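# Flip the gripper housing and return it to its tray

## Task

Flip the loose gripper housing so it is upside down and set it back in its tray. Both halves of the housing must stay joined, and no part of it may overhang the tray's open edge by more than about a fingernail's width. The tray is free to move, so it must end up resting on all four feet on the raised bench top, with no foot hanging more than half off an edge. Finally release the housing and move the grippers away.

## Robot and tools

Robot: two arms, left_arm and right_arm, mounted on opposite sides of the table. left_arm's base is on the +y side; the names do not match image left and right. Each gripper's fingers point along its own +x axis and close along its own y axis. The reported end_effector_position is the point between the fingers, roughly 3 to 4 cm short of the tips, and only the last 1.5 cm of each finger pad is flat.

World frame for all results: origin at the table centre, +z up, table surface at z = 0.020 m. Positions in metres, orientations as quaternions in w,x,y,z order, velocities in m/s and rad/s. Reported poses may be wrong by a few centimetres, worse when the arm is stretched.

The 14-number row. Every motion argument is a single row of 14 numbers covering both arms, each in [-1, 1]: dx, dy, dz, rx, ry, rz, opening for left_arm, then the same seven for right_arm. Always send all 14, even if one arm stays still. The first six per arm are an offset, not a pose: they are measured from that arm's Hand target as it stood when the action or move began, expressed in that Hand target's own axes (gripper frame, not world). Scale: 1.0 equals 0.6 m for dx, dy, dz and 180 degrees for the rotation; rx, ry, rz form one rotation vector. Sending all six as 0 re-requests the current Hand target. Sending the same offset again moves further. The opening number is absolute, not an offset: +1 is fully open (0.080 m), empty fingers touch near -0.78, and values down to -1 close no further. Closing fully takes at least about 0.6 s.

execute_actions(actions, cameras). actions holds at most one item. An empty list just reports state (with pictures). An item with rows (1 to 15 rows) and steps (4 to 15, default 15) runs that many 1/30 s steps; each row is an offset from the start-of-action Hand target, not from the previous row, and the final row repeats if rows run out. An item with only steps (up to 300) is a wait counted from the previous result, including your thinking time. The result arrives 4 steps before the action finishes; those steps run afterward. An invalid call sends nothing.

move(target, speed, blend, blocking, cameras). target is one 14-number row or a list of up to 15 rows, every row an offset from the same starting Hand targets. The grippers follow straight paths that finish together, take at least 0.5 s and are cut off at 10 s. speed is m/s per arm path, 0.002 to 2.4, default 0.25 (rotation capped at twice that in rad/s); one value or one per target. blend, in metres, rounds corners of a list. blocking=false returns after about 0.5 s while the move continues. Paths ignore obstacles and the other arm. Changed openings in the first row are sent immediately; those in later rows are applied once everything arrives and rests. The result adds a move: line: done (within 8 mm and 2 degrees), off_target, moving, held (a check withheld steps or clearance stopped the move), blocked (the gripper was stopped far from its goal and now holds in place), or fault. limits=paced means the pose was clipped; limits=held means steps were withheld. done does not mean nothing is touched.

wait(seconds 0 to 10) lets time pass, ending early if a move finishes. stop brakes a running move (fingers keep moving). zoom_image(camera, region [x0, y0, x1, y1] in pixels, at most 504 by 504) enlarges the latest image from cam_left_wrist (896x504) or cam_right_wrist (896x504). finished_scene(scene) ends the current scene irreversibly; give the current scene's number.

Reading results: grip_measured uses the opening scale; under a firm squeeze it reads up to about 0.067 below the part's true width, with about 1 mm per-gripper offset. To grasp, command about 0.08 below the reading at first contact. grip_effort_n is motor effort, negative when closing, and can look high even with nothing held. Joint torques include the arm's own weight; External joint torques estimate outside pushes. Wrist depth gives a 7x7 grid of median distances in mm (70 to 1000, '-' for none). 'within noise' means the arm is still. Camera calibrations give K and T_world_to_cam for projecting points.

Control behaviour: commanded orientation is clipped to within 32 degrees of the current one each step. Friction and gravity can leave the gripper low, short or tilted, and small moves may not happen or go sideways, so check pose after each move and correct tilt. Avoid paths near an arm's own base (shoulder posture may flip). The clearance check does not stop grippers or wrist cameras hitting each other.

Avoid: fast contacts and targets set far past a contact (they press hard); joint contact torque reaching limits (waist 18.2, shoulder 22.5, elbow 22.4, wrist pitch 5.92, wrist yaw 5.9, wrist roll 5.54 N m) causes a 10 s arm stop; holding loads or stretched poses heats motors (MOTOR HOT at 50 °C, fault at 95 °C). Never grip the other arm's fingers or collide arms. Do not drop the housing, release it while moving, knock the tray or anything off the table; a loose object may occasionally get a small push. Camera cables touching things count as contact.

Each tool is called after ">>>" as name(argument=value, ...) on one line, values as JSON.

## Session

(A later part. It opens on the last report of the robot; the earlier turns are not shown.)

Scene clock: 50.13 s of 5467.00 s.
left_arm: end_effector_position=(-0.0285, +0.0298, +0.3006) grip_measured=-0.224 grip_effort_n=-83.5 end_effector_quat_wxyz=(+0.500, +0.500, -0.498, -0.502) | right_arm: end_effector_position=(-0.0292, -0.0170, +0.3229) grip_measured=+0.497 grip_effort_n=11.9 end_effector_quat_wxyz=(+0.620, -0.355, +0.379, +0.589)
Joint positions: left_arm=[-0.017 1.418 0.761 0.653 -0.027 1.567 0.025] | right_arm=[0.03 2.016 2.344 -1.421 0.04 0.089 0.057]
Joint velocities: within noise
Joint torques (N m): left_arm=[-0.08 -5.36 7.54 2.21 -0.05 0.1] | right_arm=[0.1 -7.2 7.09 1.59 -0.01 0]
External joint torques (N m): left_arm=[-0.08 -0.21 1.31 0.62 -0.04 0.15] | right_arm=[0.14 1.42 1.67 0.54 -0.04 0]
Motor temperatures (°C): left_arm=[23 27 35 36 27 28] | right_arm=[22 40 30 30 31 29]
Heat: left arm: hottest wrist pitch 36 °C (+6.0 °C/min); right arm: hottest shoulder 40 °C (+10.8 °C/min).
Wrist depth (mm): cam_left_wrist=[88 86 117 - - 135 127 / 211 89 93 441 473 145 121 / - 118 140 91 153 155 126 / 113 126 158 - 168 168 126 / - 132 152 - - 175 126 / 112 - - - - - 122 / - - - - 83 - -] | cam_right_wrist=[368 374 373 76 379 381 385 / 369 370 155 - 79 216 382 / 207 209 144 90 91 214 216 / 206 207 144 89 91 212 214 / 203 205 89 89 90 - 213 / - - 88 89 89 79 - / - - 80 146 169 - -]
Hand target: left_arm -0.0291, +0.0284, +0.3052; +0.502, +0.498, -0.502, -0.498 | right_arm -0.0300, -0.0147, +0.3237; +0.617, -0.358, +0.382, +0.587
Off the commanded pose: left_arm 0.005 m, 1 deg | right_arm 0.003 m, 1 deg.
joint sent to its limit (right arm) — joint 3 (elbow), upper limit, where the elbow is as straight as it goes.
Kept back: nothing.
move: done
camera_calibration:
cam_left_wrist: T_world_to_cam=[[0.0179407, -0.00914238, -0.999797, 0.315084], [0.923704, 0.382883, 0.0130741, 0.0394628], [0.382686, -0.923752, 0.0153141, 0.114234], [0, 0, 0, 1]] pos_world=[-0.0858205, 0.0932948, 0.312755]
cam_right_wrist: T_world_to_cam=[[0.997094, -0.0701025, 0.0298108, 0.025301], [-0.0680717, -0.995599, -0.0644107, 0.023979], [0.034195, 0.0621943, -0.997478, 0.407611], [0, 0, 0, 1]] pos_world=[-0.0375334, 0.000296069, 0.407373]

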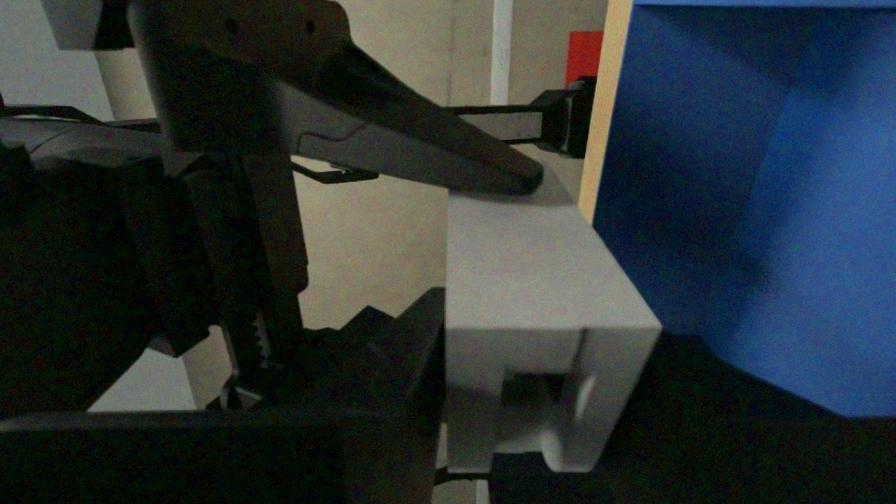

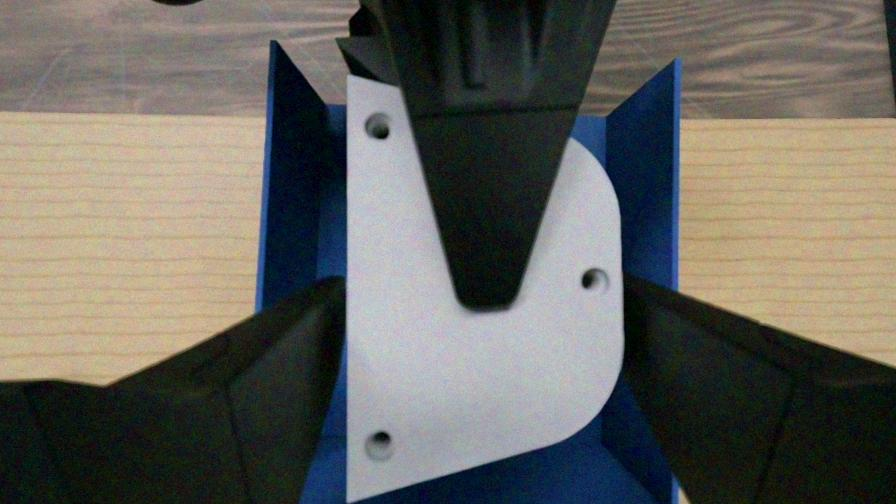

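>>> move(target=[[0,0,0,0,0,0,-0.32,0,0,0,0,0,0,0.6],[-0.2,0,0,0,0,0,-0.32,0,0,0,0,0,0,0.6]], speed=0.1)

Scene clock: 52.70 s of 5467.00 s.
left_arm: end_effector_position=(-0.0287, +0.1465, +0.3044) grip_measured=-0.224 grip_effort_n=-83.5 end_effector_quat_wxyz=(+0.503, +0.498, -0.500, -0.499) | right_arm: end_effector_position=(-0.0292, -0.0170, +0.3229) grip_measured=+0.597 grip_effort_n=12.3 end_effector_quat_wxyz=(+0.620, -0.355, +0.379, +0.589)
Joint positions: left_arm=[-0.038 0.843 0.457 0.391 -0.047 1.567 0.025] | right_arm=[0.03 2.016 2.344 -1.421 0.04 0.089 0.062]
Joint velocities: within noise
Joint torques (N m): left_arm=[-0.2 -3.33 5.86 1.84 -0.08 0.1] | right_arm=[0.14 -7.16 7.1 1.58 -0.02 0]
External joint torques (N m): left_arm=[-0.18 -1.5 -0.83 0.22 -0.08 0.15] | right_arm=[0.12 1.41 1.71 0.55 -0.04 0]
Motor temperatures (°C): left_arm=[23 27 35 36 27 28] | right_arm=[22 40 30 31 31 29]
Heat: left arm: hottest wrist pitch 36 °C (+5.7 °C/min); right arm: hottest shoulder 40 °C (+10.2 °C/min).
Wrist depth (mm): cam_left_wrist=[- - 194 - 347 197 151 / 212 188 228 499 260 202 143 / 200 190 237 120 273 201 138 / - - 257 - 280 201 145 / - - - - - 188 158 / - - - - - - 168 / - - - - 83 - -] | cam_right_wrist=[370 374 373 378 380 382 386 / 368 371 199 373 377 217 382 / 207 209 194 199 200 214 216 / 206 207 195 197 197 213 214 / 204 205 193 195 196 - 212 / - - 191 193 194 - - / - - 153 167 170 - -]
Hand target: left_arm -0.0292, +0.1483, +0.3041; +0.502, +0.498, -0.502, -0.498 | right_arm -0.0300, -0.0147, +0.3237; +0.617, -0.358, +0.382, +0.587
Off the commanded pose: left_arm 0.002 m, 0 deg | right_arm 0.003 m, 1 deg.
joint sent to its limit (right arm) — joint 3 (elbow), upper limit, where the elbow is as straight as it goes.
Kept back: nothing.
move: done
camera_calibration:
cam_left_wrist: T_world_to_cam=[[0.0176111, -0.0186207, -0.999672, 0.321332], [0.923705, 0.382995, 0.00913882, -0.003896], [0.382699, -0.923563, 0.023945, 0.21939], [0, 0, 0, 1]] pos_world=[-0.0860205, 0.210096, 0.316009]
cam_right_wrist: T_world_to_cam=[[0.997094, -0.0701025, 0.0298108, 0.025301], [-0.0680717, -0.995599, -0.0644107, 0.023979], [0.034195, 0.0621943, -0.997478, 0.407611], [0, 0, 0, 1]] pos_world=[-0.0375334, 0.000296069, 0.407373]

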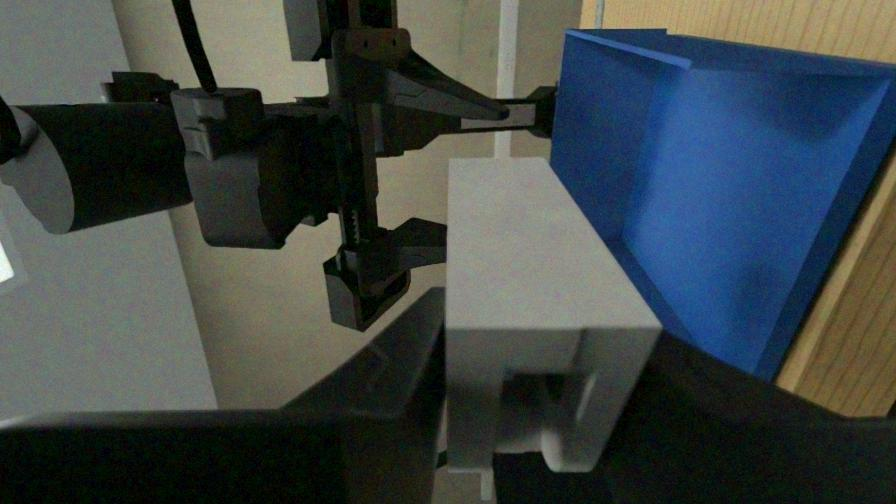

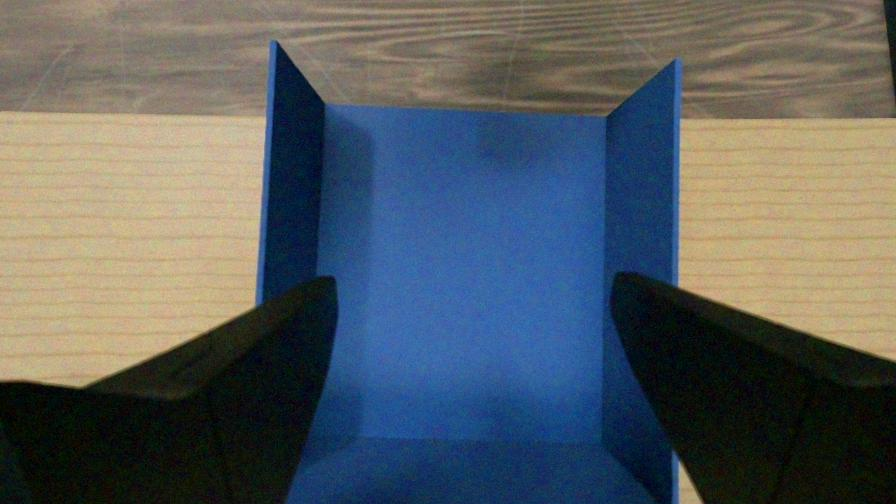

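>>> move(target=[[0,0,0,-0.5,0,0,-0.32,0,0,0,0,0,0,0.6],[0,0,0,-0.998,0,0,-0.32,0,0,0,0,0,0,0.6]], speed=0.4)

Scene clock: 57.50 s of 5467.00 s.
left_arm: end_effector_position=(-0.0286, +0.1467, +0.3043) grip_measured=-0.224 grip_effort_n=-83.5 end_effector_quat_wxyz=(+0.502, -0.498, +0.495, -0.504) | right_arm: end_effector_position=(-0.0292, -0.0170, +0.3229) grip_measured=+0.597 grip_effort_n=12.3 end_effector_quat_wxyz=(+0.620, -0.355, +0.379, +0.589)
Joint positions: left_arm=[-0.038 0.842 0.457 0.39 -0.048 -1.557 0.025] | right_arm=[0.03 2.016 2.344 -1.421 0.04 0.089 0.062]
Joint velocities: within noise
Joint torques (N m): left_arm=[-0.19 -3.24 5.87 1.87 -0.07 -0.15] | right_arm=[0.14 -7.17 7.09 1.59 -0.02 0]
External joint torques (N m): left_arm=[-0.18 -1.38 -0.87 0.24 -0.07 -0.2] | right_arm=[0.14 1.45 1.68 0.54 -0.05 0]
Motor temperatures (°C): left_arm=[23 27 35 36 27 28] | right_arm=[22 40 30 31 31 28]
Heat: left arm: hottest wrist pitch 36 °C (+5.2 °C/min); right arm: hottest shoulder 40 °C (+9.4 °C/min).
Wrist depth (mm): cam_left_wrist=[129 142 218 - 215 - - / 134 151 261 563 230 317 265 / 141 151 271 120 238 193 203 / 148 152 256 - 250 206 - / 156 162 206 - - - - / 165 164 - - - - - / - - - - 83 - -] | cam_right_wrist=[368 374 377 377 382 383 384 / 368 369 199 374 375 216 383 / 208 209 194 198 199 214 216 / 206 207 195 196 198 212 214 / 204 206 194 195 196 - 212 / - - 191 193 194 - - / - - 153 168 171 - -]
Hand target: left_arm -0.0292, +0.1484, +0.3041; +0.500, -0.501, +0.496, -0.504 | right_arm -0.0300, -0.0147, +0.3237; +0.617, -0.358, +0.382, +0.587
Off the commanded pose: left_arm 0.002 m, 0 deg | right_arm 0.003 m, 1 deg.
joint sent to its limit (right arm) — joint 3 (elbow), upper limit, where the elbow is as straight as it goes.
Kept back: nothing.
move: done
camera_calibration:
cam_left_wrist: T_world_to_cam=[[-0.035256, -0.00786285, 0.999347, -0.290156], [-0.924245, 0.38065, -0.0296115, -0.0448404], [-0.380169, -0.924686, -0.0206874, 0.211443], [0, 0, 0, 1]] pos_world=[0.0287107, 0.210305, 0.293013]
cam_right_wrist: T_world_to_cam=[[0.997094, -0.0701025, 0.0298108, 0.025301], [-0.0680717, -0.995599, -0.0644107, 0.023979], [0.034195, 0.0621943, -0.997478, 0.407611], [0, 0, 0, 1]] pos_world=[-0.0375334, 0.000296069, 0.407373]

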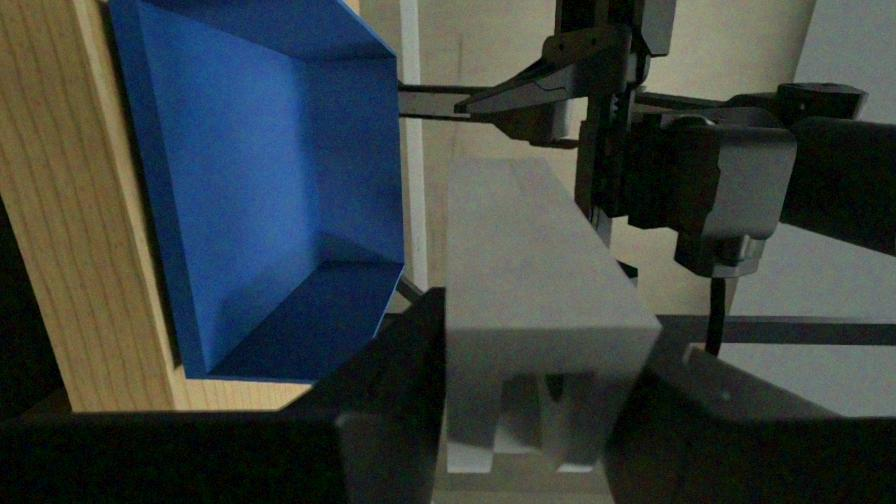

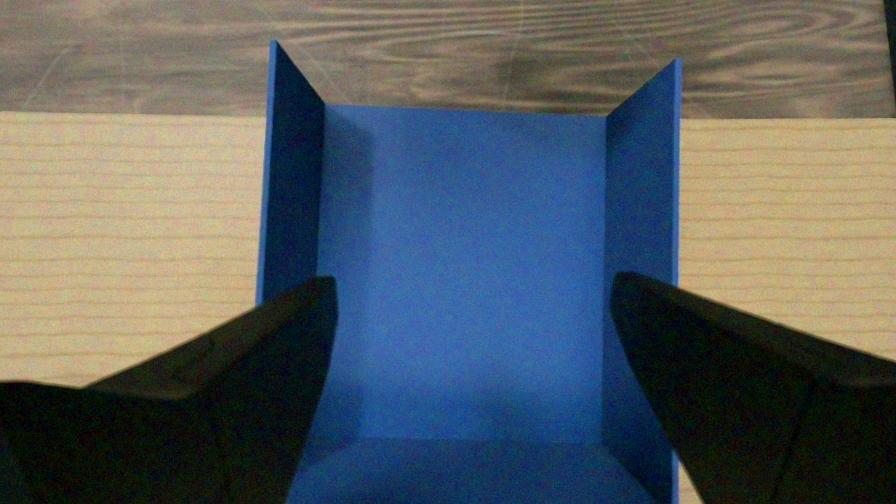

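>>> move(target=[0.095,-0.004,0,0,0,0,-0.32,0,0,0,0,0,0,0.6], speed=0.1)

Scene clock: 58.70 s of 5467.00 s.
left_arm: end_effector_position=(-0.0299, +0.0937, +0.2981) grip_measured=-0.224 grip_effort_n=-83.5 end_effector_quat_wxyz=(+0.506, -0.493, +0.500, -0.500) | right_arm: end_effector_position=(-0.0292, -0.0170, +0.3229) grip_measured=+0.597 grip_effort_n=12.3 end_effector_quat_wxyz=(+0.620, -0.355, +0.379, +0.589)
Joint positions: left_arm=[-0.031 1.131 0.566 0.552 -0.039 -1.558 0.025] | right_arm=[0.03 2.016 2.344 -1.421 0.04 0.089 0.062]
Joint velocities: within noise
Joint torques (N m): left_arm=[0.4 -3.28 8.82 2.25 0.09 -0.14] | right_arm=[0.14 -7.15 7.09 1.59 -0.02 0]
External joint torques (N m): left_arm=[0.41 0.05 2.38 0.64 0.09 -0.19] | right_arm=[0.19 1.46 1.7 0.56 -0.05 0]
Motor temperatures (°C): left_arm=[23 27 35 36 27 28] | right_arm=[22 40 30 31 31 28]
Heat: left arm: hottest wrist pitch 36 °C (+5.1 °C/min); right arm: hottest shoulder 40 °C (+9.2 °C/min).
Wrist depth (mm): cam_left_wrist=[104 128 162 - - 149 - / 104 137 215 527 156 179 244 / - 136 222 120 206 178 145 / - 137 232 - - 192 145 / - 137 211 - - 658 154 / 110 138 - - - - - / - - - - 83 - -] | cam_right_wrist=[370 373 93 99 380 382 382 / 368 369 154 93 178 217 381 / 208 208 194 198 199 214 216 / 205 206 194 196 197 213 214 / 204 205 193 195 195 - 212 / - - 192 193 194 - - / - - 153 167 170 - -]
Hand target: left_arm -0.0292, +0.0914, +0.3069; +0.500, -0.501, +0.496, -0.503 | right_arm -0.0300, -0.0147, +0.3237; +0.617, -0.358, +0.382, +0.587
Off the commanded pose: left_arm 0.009 m, 1 deg | right_arm 0.003 m, 1 deg.
joint sent to its limit (right arm) — joint 3 (elbow), upper limit, where the elbow is as straight as it goes.
Kept back: nothing.
move: off_target (left_arm)
camera_calibration:
cam_left_wrist: T_world_to_cam=[[-0.034933, -0.0264935, 0.999038, -0.282495], [-0.923522, 0.382905, -0.0221382, -0.0285173], [-0.38195, -0.923408, -0.0378433, 0.166841], [0, 0, 0, 1]] pos_world=[0.0275203, 0.157497, 0.287905]
cam_right_wrist: T_world_to_cam=[[0.997094, -0.0701025, 0.0298108, 0.025301], [-0.0680717, -0.995599, -0.0644107, 0.023979], [0.034195, 0.0621943, -0.997478, 0.407611], [0, 0, 0, 1]] pos_world=[-0.0375334, 0.000296069, 0.407373]

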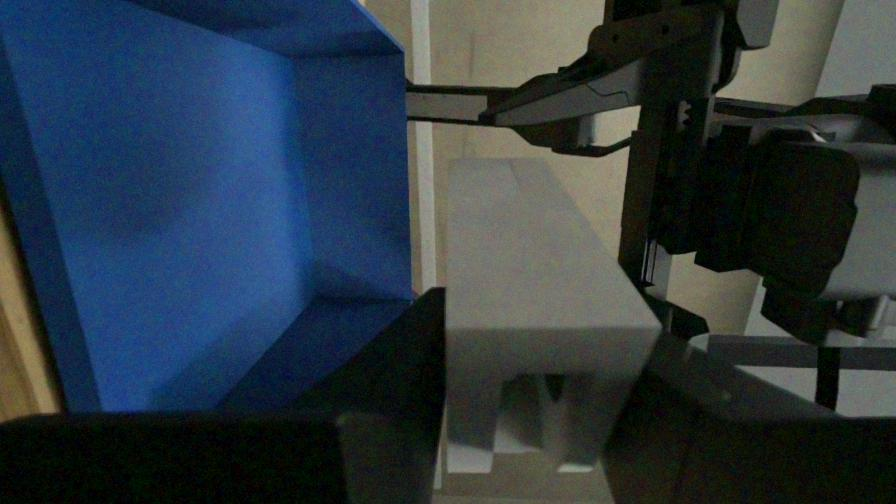

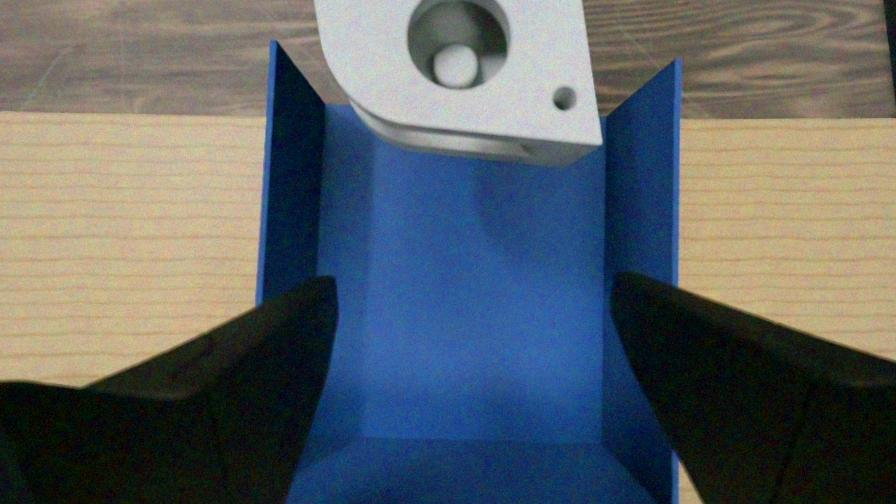

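>>> move(target=[[0,0,0.0083,0,0.033,0,-0.32,0,0,0,0,0,0,0.6],[0.045,-0.001,0.0083,0,0.033,0,-0.32,0,0,0,0,0,0,0.6]], speed=0.08)

Scene clock: 60.40 s of 5467.00 s.
left_arm: end_effector_position=(-0.0238, +0.0670, +0.2994) grip_measured=-0.224 grip_effort_n=-83.5 end_effector_quat_wxyz=(+0.480, -0.468, +0.525, -0.524) | right_arm: end_effector_position=(-0.0292, -0.0170, +0.3229) grip_measured=+0.597 grip_effort_n=12.3 end_effector_quat_wxyz=(+0.620, -0.355, +0.379, +0.589)
Joint positions: left_arm=[0.062 1.261 0.648 0.599 0.155 -1.559 0.025] | right_arm=[0.03 2.016 2.344 -1.421 0.04 0.089 0.062]
Joint velocities: within noise
Joint torques (N m): left_arm=[0 -4.17 8.75 2.25 0 -0.14] | right_arm=[0.14 -7.16 7.1 1.59 -0.02 0]
External joint torques (N m): left_arm=[0.02 0 2.37 0.64 0 -0.19] | right_arm=[0.13 1.58 1.6 0.52 -0.04 0]
Motor temperatures (°C): left_arm=[23 27 35 36 27 28] | right_arm=[22 40 30 31 31 28]
Heat: left arm: hottest wrist pitch 36 °C (+5.1 °C/min); right arm: hottest shoulder 40 °C (+9.1 °C/min).
Wrist depth (mm): cam_left_wrist=[104 121 180 - 397 122 - / 104 136 187 465 126 139 180 / - 137 199 194 - 162 141 / - 129 210 - - 165 142 / - 138 204 - - 646 130 / 105 138 - - - - 136 / - - - - 83 - -] | cam_right_wrist=[370 371 91 86 379 382 384 / 367 370 91 92 92 216 383 / 208 209 144 106 92 214 216 / 206 206 176 195 99 212 214 / 204 205 193 196 196 - 212 / - - 192 194 194 - - / - - 153 167 170 - -]
Hand target: left_arm -0.0242, +0.0644, +0.3078; +0.473, -0.474, +0.521, -0.529 | right_arm -0.0300, -0.0147, +0.3237; +0.617, -0.358, +0.382, +0.587
Off the commanded pose: left_arm 0.009 m, 1 deg | right_arm 0.003 m, 1 deg.
joint sent to its limit (right arm) — joint 3 (elbow), upper limit, where the elbow is as straight as it goes.
Kept back: nothing.
move: off_target (left_arm)
camera_calibration:
cam_left_wrist: T_world_to_cam=[[-0.034087, -0.0229483, 0.999155, -0.284632], [-0.880069, 0.474461, -0.019127, -0.0186622], [-0.473621, -0.879978, -0.036369, 0.138994], [0, 0, 0, 1]] pos_world=[0.0397041, 0.124634, 0.28909]
cam_right_wrist: T_world_to_cam=[[0.997094, -0.0701025, 0.0298108, 0.025301], [-0.0680717, -0.995599, -0.0644107, 0.023979], [0.034195, 0.0621943, -0.997478, 0.407611], [0, 0, 0, 1]] pos_world=[-0.0375334, 0.000296069, 0.407373]

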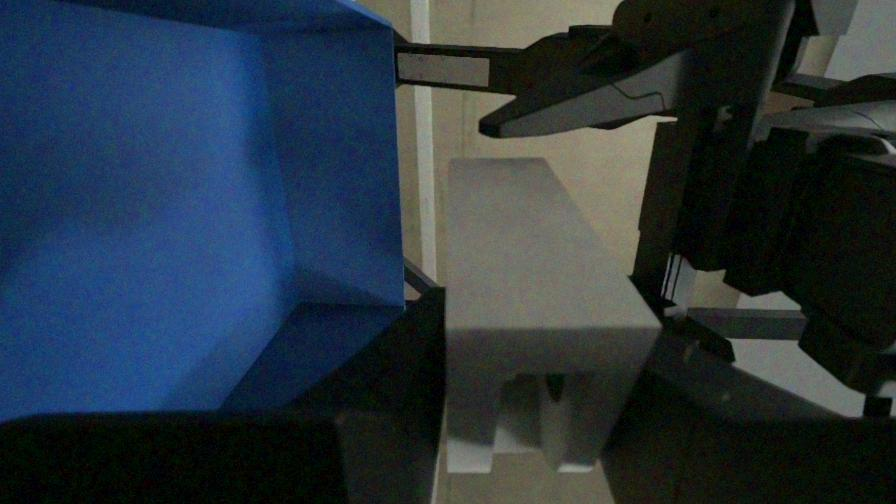

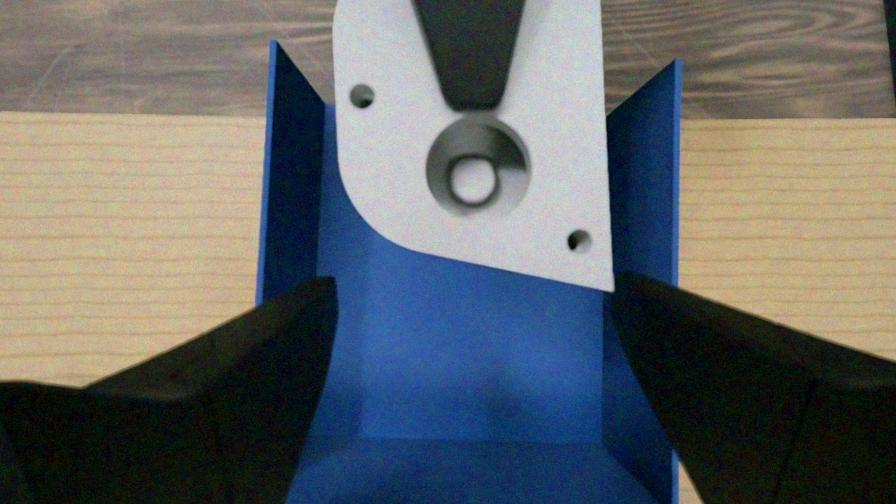

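>>> move(target=[[0,0,0,0,0.014,0,-0.32,0,0,0,0,0,0,0.6],[0.034,0.000,0.003,0,0.014,0,-0.32,0,0,0,0,0,0,0.6]], speed=0.06)

Scene clock: 61.70 s of 5467.00 s.
left_arm: end_effector_position=(-0.0238, +0.0466, +0.3000) grip_measured=-0.224 grip_effort_n=-83.5 end_effector_quat_wxyz=(+0.468, -0.457, +0.536, -0.535) | right_arm: end_effector_position=(-0.0292, -0.0170, +0.3229) grip_measured=+0.597 grip_effort_n=12.3 end_effector_quat_wxyz=(+0.620, -0.355, +0.379, +0.589)
Joint positions: left_arm=[0.083 1.355 0.717 0.625 0.22 -1.559 0.025] | right_arm=[0.03 2.016 2.344 -1.421 0.04 0.089 0.062]
Joint velocities: within noise
Joint torques (N m): left_arm=[-0.13 -4.72 8.63 2.27 -0.03 -0.14] | right_arm=[0.13 -7.15 7.09 1.59 -0.02 -0.01]
External joint torques (N m): left_arm=[-0.07 -0.04 2.37 0.69 -0.04 -0.19] | right_arm=[0.17 1.47 1.65 0.52 -0.04 -0.01]
Motor temperatures (°C): left_arm=[23 27 36 36 27 28] | right_arm=[22 40 30 31 31 28]
Heat: left arm: hottest elbow 36 °C (+7.0 °C/min); right arm: hottest shoulder 40 °C (+9.0 °C/min).
Wrist depth (mm): cam_left_wrist=[103 121 155 456 366 118 97 / 103 136 167 - 105 105 125 / - 136 176 109 - 139 123 / - 129 189 85 - 149 129 / - 138 201 - - 165 128 / 105 138 - - - - 129 / - - - - 83 - -] | cam_right_wrist=[369 375 376 79 381 384 385 / 366 370 90 91 91 217 378 / 207 208 90 87 91 214 216 / 206 207 90 104 174 212 214 / 204 205 91 90 91 - 213 / - - 192 193 193 - - / - - 153 167 171 - -]
Hand target: left_arm -0.0245, +0.0438, +0.3080; +0.462, -0.462, +0.532, -0.539 | right_arm -0.0300, -0.0147, +0.3237; +0.617, -0.358, +0.382, +0.587
Off the commanded pose: left_arm 0.008 m, 1 deg | right_arm 0.003 m, 1 deg.
joint sent to its limit (right arm) — joint 3 (elbow), upper limit, where the elbow is as straight as it goes.
Kept back: nothing.
move: done
camera_calibration:
cam_left_wrist: T_world_to_cam=[[-0.0342184, -0.0210068, 0.999194, -0.285778], [-0.858428, 0.512595, -0.0186211, -0.0103191], [-0.511791, -0.858373, -0.035573, 0.118868], [0, 0, 0, 1]] pos_world=[0.0421983, 0.101319, 0.289584]
cam_right_wrist: T_world_to_cam=[[0.997094, -0.0701025, 0.0298108, 0.025301], [-0.0680717, -0.995599, -0.0644107, 0.023979], [0.034195, 0.0621943, -0.997478, 0.407611], [0, 0, 0, 1]] pos_world=[-0.0375334, 0.000296069, 0.407373]

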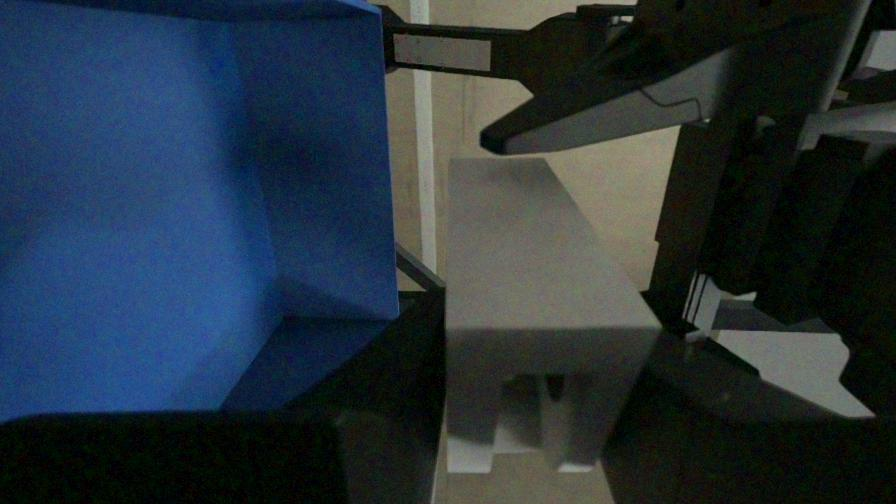

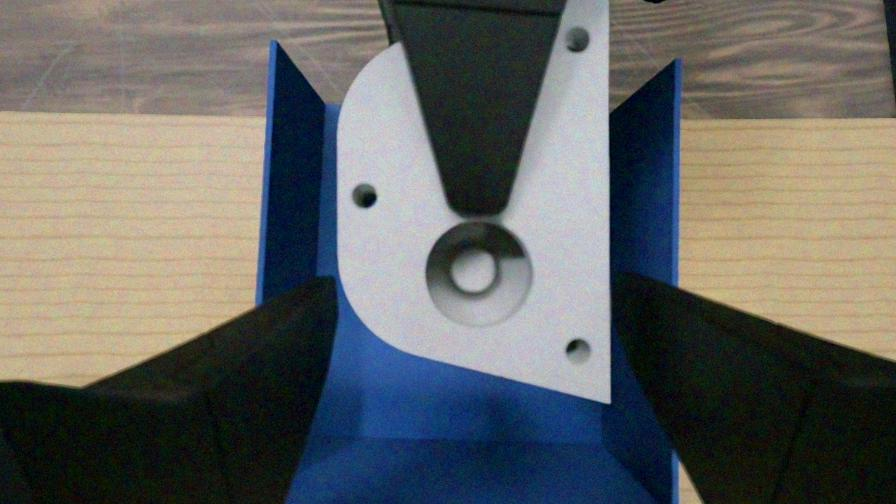

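>>> move(target=[0.0265,0.000,0.005,0,0,0,-0.32,0,0,0,0,0,0,0.6], speed=0.05)

Scene clock: 62.67 s of 5467.00 s.
left_arm: end_effector_position=(-0.0231, +0.0306, +0.3002) grip_measured=-0.224 grip_effort_n=-83.5 end_effector_quat_wxyz=(+0.467, -0.457, +0.536, -0.535) | right_arm: end_effector_position=(-0.0292, -0.0170, +0.3229) grip_measured=+0.597 grip_effort_n=11.9 end_effector_quat_wxyz=(+0.620, -0.355, +0.379, +0.589)
Joint positions: left_arm=[0.081 1.422 0.771 0.638 0.219 -1.559 0.025] | right_arm=[0.03 2.016 2.344 -1.421 0.04 0.089 0.062]
Joint velocities: within noise
Joint torques (N m): left_arm=[-0.21 -5.18 8.65 2.25 -0.08 -0.14] | right_arm=[0.13 -7.17 7.11 1.58 -0.02 0]
External joint torques (N m): left_arm=[-0.2 0 2.41 0.67 -0.08 -0.19] | right_arm=[0.13 1.45 1.69 0.53 -0.04 0]
Motor temperatures (°C): left_arm=[23 27 36 36 27 28] | right_arm=[22 41 30 31 31 28]
Heat: left arm: hottest elbow 36 °C (+7.0 °C/min); right arm: hottest shoulder 41 °C (+10.1 °C/min).
Wrist depth (mm): cam_left_wrist=[103 120 144 437 368 104 88 / 103 135 152 - 97 91 - / - 136 162 - 92 125 115 / - 136 174 - - 133 120 / - 137 185 - - 144 126 / 105 138 - - - - - / - - - - 83 - -] | cam_right_wrist=[371 374 375 78 379 381 383 / 367 369 171 - 91 216 384 / 208 210 145 81 91 213 216 / 205 206 102 85 91 212 214 / 204 205 91 104 90 - 212 / - - 84 92 90 - - / - - 153 156 91 - -]
Hand target: left_arm -0.0238, +0.0277, +0.3081; +0.462, -0.462, +0.532, -0.539 | right_arm -0.0300, -0.0147, +0.3237; +0.617, -0.358, +0.382, +0.587
Off the commanded pose: left_arm 0.009 m, 1 deg | right_arm 0.003 m, 1 deg.
joint sent to its limit (right arm) — joint 3 (elbow), upper limit, where the elbow is as straight as it goes.
Kept back: nothing.
move: off_target (left_arm)
camera_calibration:
cam_left_wrist: T_world_to_cam=[[-0.0342337, -0.020977, 0.999194, -0.286288], [-0.858041, 0.513243, -0.0186227, -0.0014938], [-0.512438, -0.857987, -0.0355693, 0.105543], [0, 0, 0, 1]] pos_world=[0.0430016, 0.0853154, 0.289784]
cam_right_wrist: T_world_to_cam=[[0.997094, -0.0701025, 0.0298108, 0.025301], [-0.0680717, -0.995599, -0.0644107, 0.023979], [0.034195, 0.0621943, -0.997478, 0.407611], [0, 0, 0, 1]] pos_world=[-0.0375334, 0.000296069, 0.407373]

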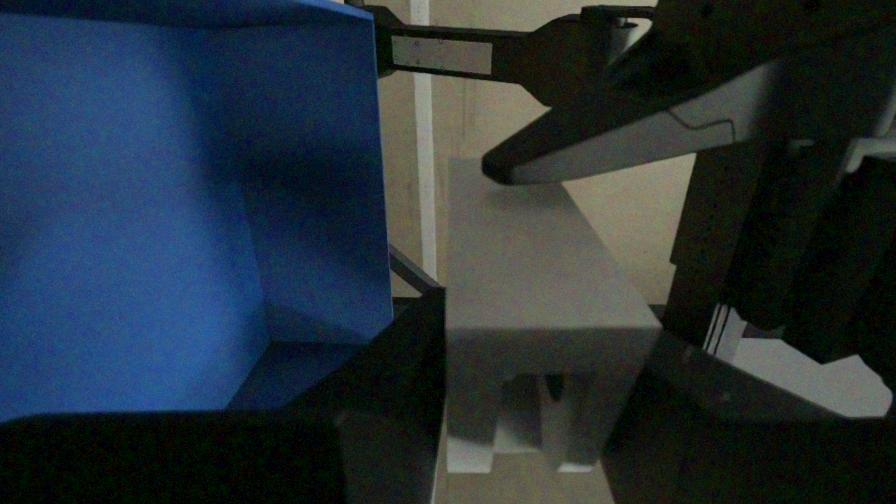

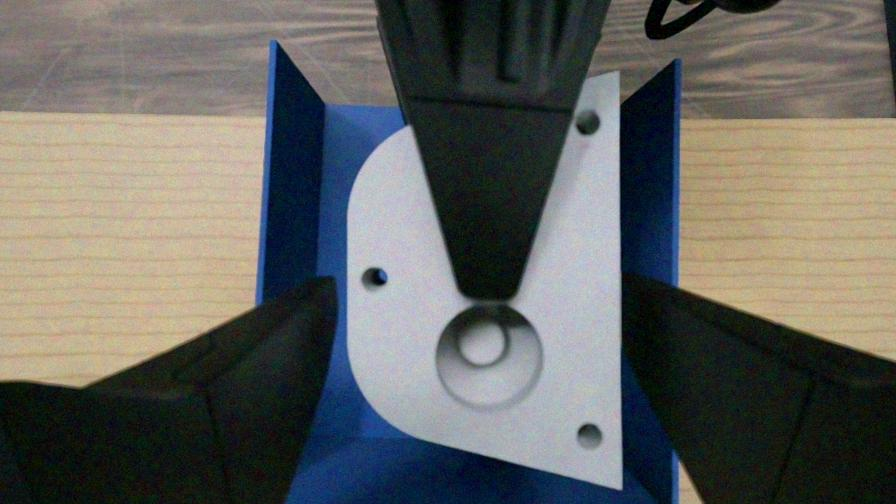

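>>> move(target=[[0,0,0,0,0,0,-0.32,0,0,0,0,0,0,0.36],[0,0,0,0,0,0,-0.32,0,0,0,0,0,0,0.25],[0,0,0,0,0,0,-0.32,0,0,0,0,0,0,0.22]], speed=0.05)

Scene clock: 66.00 s of 5467.00 s.
left_arm: end_effector_position=(-0.0232, +0.0305, +0.3004) grip_measured=-0.224 grip_effort_n=-83.5 end_effector_quat_wxyz=(+0.467, -0.457, +0.536, -0.535) | right_arm: end_effector_position=(-0.0292, -0.0171, +0.3229) grip_measured=+0.316 grip_effort_n=-83.5 end_effector_quat_wxyz=(+0.620, -0.355, +0.379, +0.588)
Joint positions: left_arm=[0.081 1.422 0.771 0.638 0.219 -1.559 0.025] | right_arm=[0.03 2.016 2.344 -1.421 0.04 0.089 0.049]
Joint velocities: within noise
Joint torques (N m): left_arm=[-0.18 -5.16 8.68 2.26 -0.08 -0.13] | right_arm=[0.13 -7.16 7.1 1.59 -0.02 0]
External joint torques (N m): left_arm=[-0.19 -0.02 2.46 0.68 -0.08 -0.18] | right_arm=[0.11 1.42 1.71 0.54 -0.04 0]
Motor temperatures (°C): left_arm=[23 27 36 36 27 28] | right_arm=[22 41 31 31 31 28]
Heat: left arm: hottest elbow 36 °C (+7.0 °C/min); right arm: hottest shoulder 41 °C (+9.0 °C/min).
Wrist depth (mm): cam_left_wrist=[103 120 144 438 359 105 91 / 103 136 152 - 112 113 88 / - 136 162 99 93 122 112 / - 129 174 - - 133 119 / - 138 185 - - 143 126 / 105 138 - - - - - / - - - - 83 - -] | cam_right_wrist=[371 375 376 78 381 381 385 / 368 368 172 - 91 216 381 / 208 210 145 81 91 214 216 / 206 207 144 85 91 212 214 / 204 205 - 104 91 212 213 / - - - 92 91 78 - / - - 145 155 91 - -]
Hand target: left_arm -0.0238, +0.0277, +0.3081; +0.462, -0.462, +0.532, -0.539 | right_arm -0.0300, -0.0147, +0.3237; +0.617, -0.358, +0.382, +0.587
Off the commanded pose: left_arm 0.008 m, 1 deg | right_arm 0.003 m, 1 deg.
joint sent to its limit (right arm) — joint 3 (elbow), upper limit, where the elbow is as straight as it goes.
Kept back: nothing.
move: done
camera_calibration:
cam_left_wrist: T_world_to_cam=[[-0.0338556, -0.0207395, 0.999212, -0.286435], [-0.858052, 0.513233, -0.0184201, -0.0015326], [-0.512446, -0.857999, -0.0351714, 0.105209], [0, 0, 0, 1]] pos_world=[0.0429016, 0.0851154, 0.289881]
cam_right_wrist: T_world_to_cam=[[0.997091, -0.0700938, 0.0299395, 0.0252523], [-0.0680684, -0.995624, -0.0640203, 0.0238161], [0.0342959, 0.0617961, -0.997499, 0.407523], [0, 0, 0, 1]] pos_world=[-0.0375341, 0.000298613, 0.407273]

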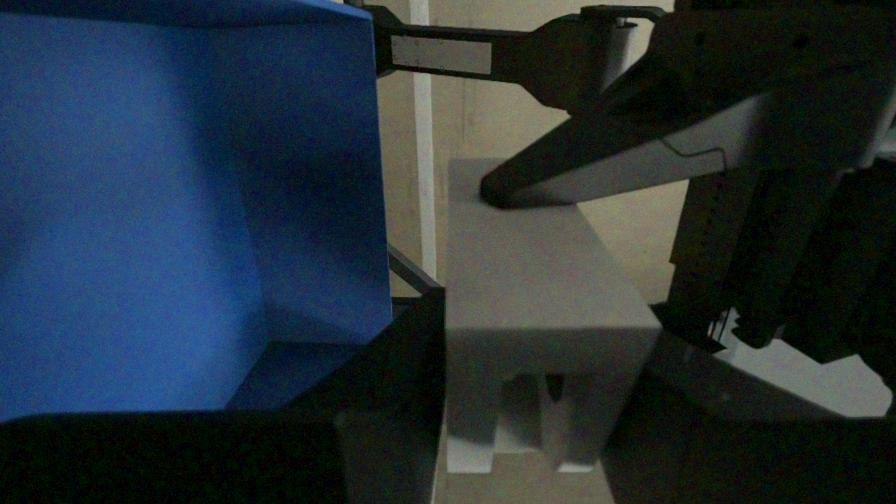

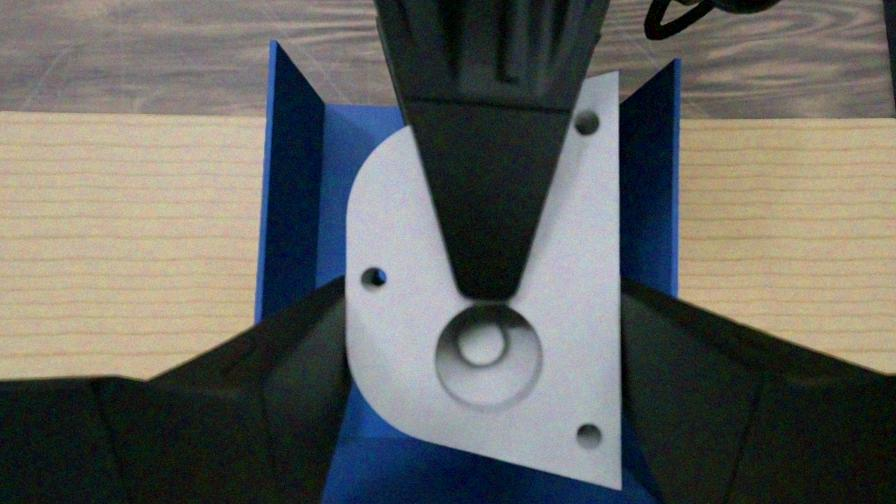

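>>> move(target=[[0,0,0,0,0,0,-0.1,0,0,0,0,0,0,0.22],[0,0,0,0,0,0,0.26,0,0,0,0,0,0,0.22],[-0.12,0,0,0,0,0,0.26,0,0,0,0,0,0,0.22]], speed=[0.05,0.05,0.12])

>>> zoom_image(camera="cam_left_wrist", region=[300, 20, 700, 404])

Scene clock: 69.20 s of 5467.00 s.
left_arm: end_effector_position=(-0.0138, +0.0965, +0.3074) grip_measured=+0.258 grip_effort_n=14.7 end_effector_quat_wxyz=(+0.463, -0.460, +0.531, -0.540) | right_arm: end_effector_position=(-0.0292, -0.0170, +0.3229) grip_measured=+0.316 grip_effort_n=-83.5 end_effector_quat_wxyz=(+0.620, -0.355, +0.379, +0.589)
Joint positions: left_arm=[0.147 1.126 0.586 0.545 0.286 -1.559 0.047] | right_arm=[0.03 2.016 2.344 -1.421 0.04 0.089 0.049]
Joint velocities: within noise
Joint torques (N m): left_arm=[0.37 -5.13 5.52 1.77 0.09 -0.13] | right_arm=[0.13 -7.17 7.09 1.56 -0.02 0]
External joint torques (N m): left_arm=[0.37 -1.76 -0.99 0.17 0.09 -0.18] | right_arm=[0.18 1.45 1.68 0.52 -0.05 0]
Motor temperatures (°C): left_arm=[23 27 37 36 27 28] | right_arm=[22 41 31 31 31 28]
Heat: left arm: hottest elbow 37 °C (+7.1 °C/min); right arm: hottest shoulder 41 °C (+8.1 °C/min).
Wrist depth (mm): cam_left_wrist=[- 144 206 497 186 149 - / - 154 214 - 157 184 213 / 116 155 229 123 - 172 140 / 117 154 242 136 203 184 141 / 117 155 220 - 99 157 - / - - - - - - - / - - - - - - -] | cam_right_wrist=[371 370 375 376 378 383 388 / 366 370 194 374 91 216 382 / 207 208 144 104 91 214 216 / 205 207 144 90 90 213 214 / 203 205 - 106 91 212 212 / - - - 92 90 78 - / - - 145 155 90 - -]
Hand target: left_arm -0.0133, +0.0990, +0.3076; +0.462, -0.462, +0.532, -0.539 | right_arm -0.0300, -0.0147, +0.3237; +0.617, -0.358, +0.382, +0.587
Off the commanded pose: left_arm 0.002 m, 0 deg | right_arm 0.003 m, 1 deg.
joint sent to its limit (right arm) — joint 3 (elbow), upper limit, where the elbow is as straight as it goes.
Kept back: nothing.
move: done
camera_calibration:
cam_left_wrist: T_world_to_cam=[[-0.0355055, -0.0032078, 0.999364, -0.293581], [-0.857423, 0.513806, -0.0288133, -0.0240711], [-0.513387, -0.857901, -0.0209934, 0.162586], [0, 0, 0, 1]] pos_world=[0.0524066, 0.150909, 0.296114]
cam_right_wrist: T_world_to_cam=[[0.997094, -0.0701025, 0.0298108, 0.025301], [-0.0680717, -0.995599, -0.0644107, 0.023979], [0.034195, 0.0621943, -0.997478, 0.407611], [0, 0, 0, 1]] pos_world=[-0.0375334, 0.000296069, 0.407373]

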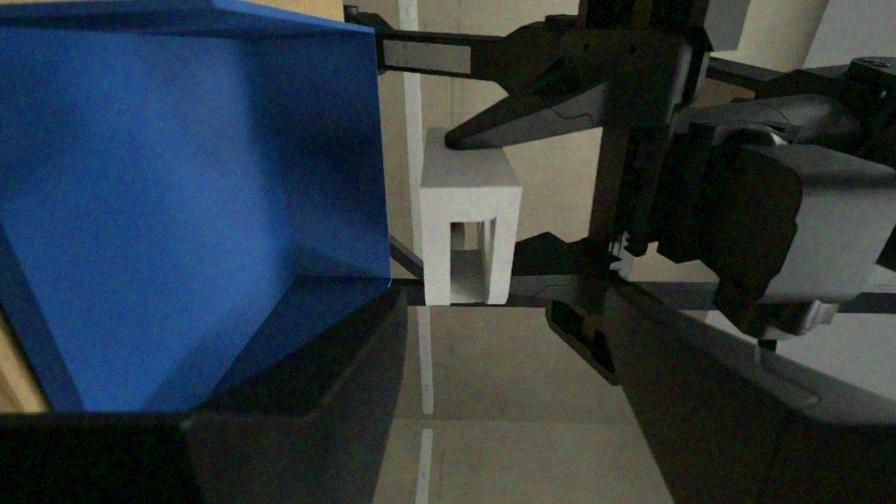

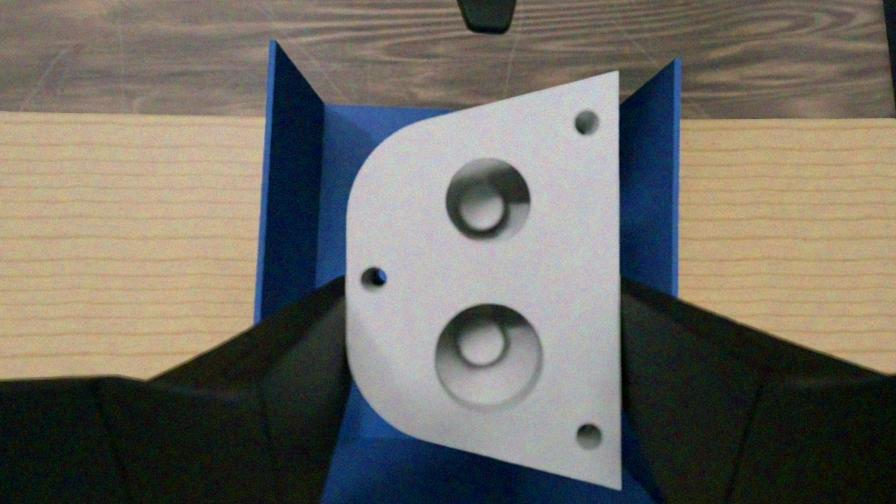

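Scaled by 1.260.

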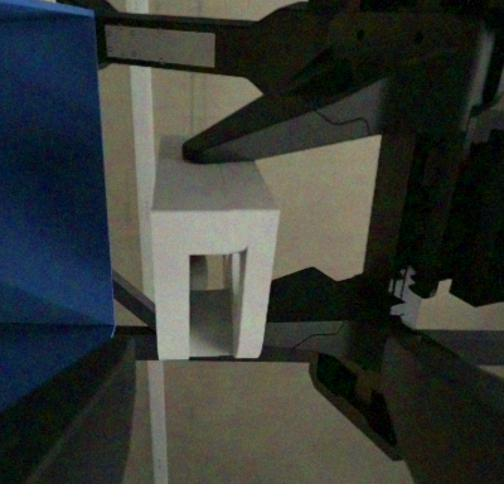

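>>> move(target=[[-0.14,0,0,0,0,0,0.26,0.05,0,-0.0252,0,0,0,0.22],[-0.294,0.101,-0.08,0.49,0.014,0.099,0.26,0.1105,0,-0.0556,0,0,0,0.22]], speed=[0.12,0.15])

>>> zoom_image(camera="cam_left_wrist", region=[360, 0, 620, 180])

Scene clock: 75.97 s of 5467.00 s.
left_arm: end_effector_position=(-0.0344, +0.2800, +0.2477) grip_measured=+0.258 grip_effort_n=14.2 end_effector_quat_wxyz=(+0.711, +0.075, +0.077, -0.695) end_effector_velocity=(+0.003, +0.001, -0.002) end_effector_angular_velocity=(-0.001, -0.010, +0.024) | right_arm: end_effector_position=(-0.0294, -0.0127, +0.2445) grip_measured=+0.316 grip_effort_n=-83.5 end_effector_quat_wxyz=(+0.616, -0.363, +0.385, +0.584)
Joint positions: left_arm=[-0.475 0.072 0.396 -0.569 -0.495 -0.118 0.047] | right_arm=[0.03 1.909 1.864 -1.071 0.04 0.089 0.049]
Joint velocities: left_arm=[-0.042 -0.007 -0.007 -0.007 -0.066 -0.007 0] | right_arm=[within noise]
Joint torques (N m): left_arm=[-0.13 0.76 4.85 1.71 -0.19 0.06] | right_arm=[0.25 -9.22 6 1.65 -0.01 0.06]
External joint torques (N m): left_arm=[-0.13 -0.7 -0.96 0.16 -0.11 0.06] | right_arm=[0.23 -0.5 -0.22 0.6 -0.03 0.05]
Motor temperatures (°C): left_arm=[23 27 36 36 27 28] | right_arm=[22 42 31 31 31 28]
Heat: left arm: hottest elbow 36 °C (+5.0 °C/min); right arm: hottest shoulder 42 °C (+8.0 °C/min).
Wrist depth (mm): cam_left_wrist=[- - - 361 510 - - / - - 366 304 360 462 - / - 310 298 285 279 277 - / - 475 389 467 426 292 465 / 393 404 367 402 373 326 395 / 352 - - 338 328 - 360 / - - - 294 294 - -] | cam_right_wrist=[- 90 119 120 121 121 90 / - 103 118 119 91 121 - / - 98 118 104 91 120 92 / - 98 117 90 91 119 88 / - 93 - 106 91 110 87 / - - 86 92 90 78 - / - - 115 116 90 - -]
Hand target: left_arm -0.0346, +0.2799, +0.2453; +0.711, +0.078, +0.076, -0.694 | right_arm -0.0304, -0.0144, +0.2494; +0.617, -0.358, +0.382, +0.587
Off the commanded pose: left_arm 0.002 m, 0 deg | right_arm 0.005 m, 1 deg.
Kept back: nothing.
move: done
camera_calibration:
cam_left_wrist: T_world_to_cam=[[-0.999194, -0.031914, -0.0243414, -0.00559793], [0.00175362, 0.571162, -0.820835, 0.071906], [0.040099, -0.820217, -0.570646, 0.45282], [0, 0, 0, 1]] pos_world=[-0.0238771, 0.330162, 0.317286]
cam_right_wrist: T_world_to_cam=[[0.997058, -0.0694487, 0.0324304, 0.0275345], [-0.0680889, -0.996824, -0.0413056, 0.0176179], [0.035196, 0.0389759, -0.99862, 0.329179], [0, 0, 0, 1]] pos_world=[-0.0378397, 0.00664417, 0.32856]

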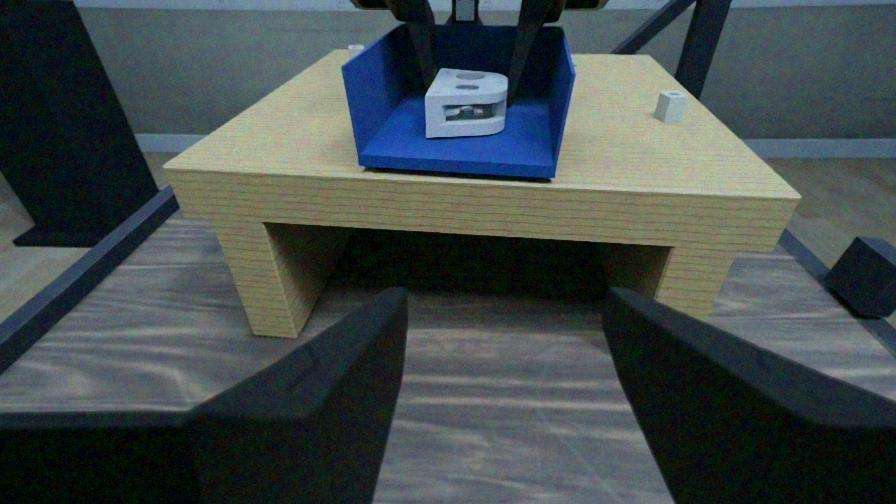

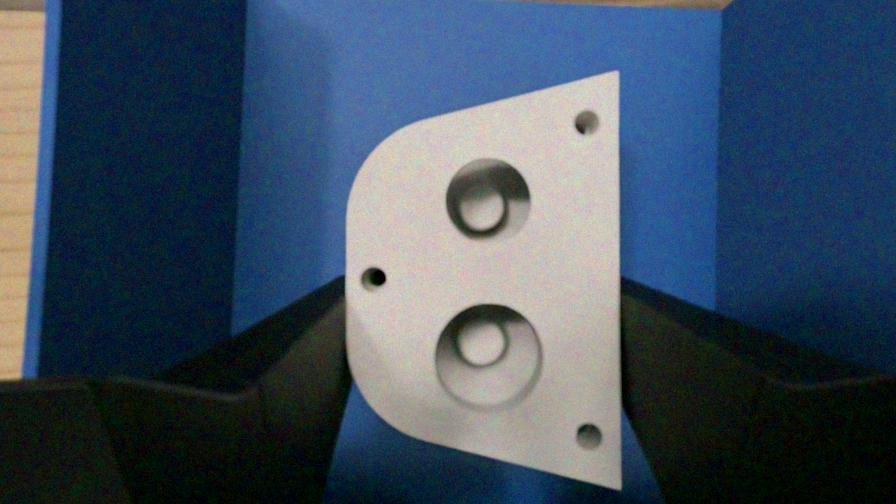

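Scaled by 1.938.

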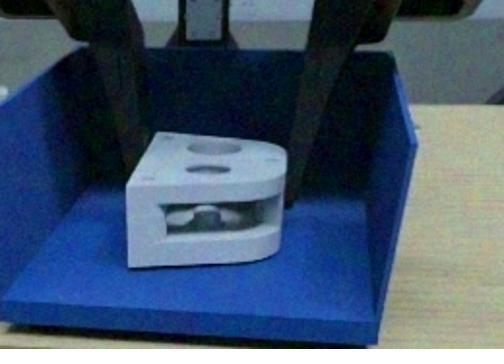

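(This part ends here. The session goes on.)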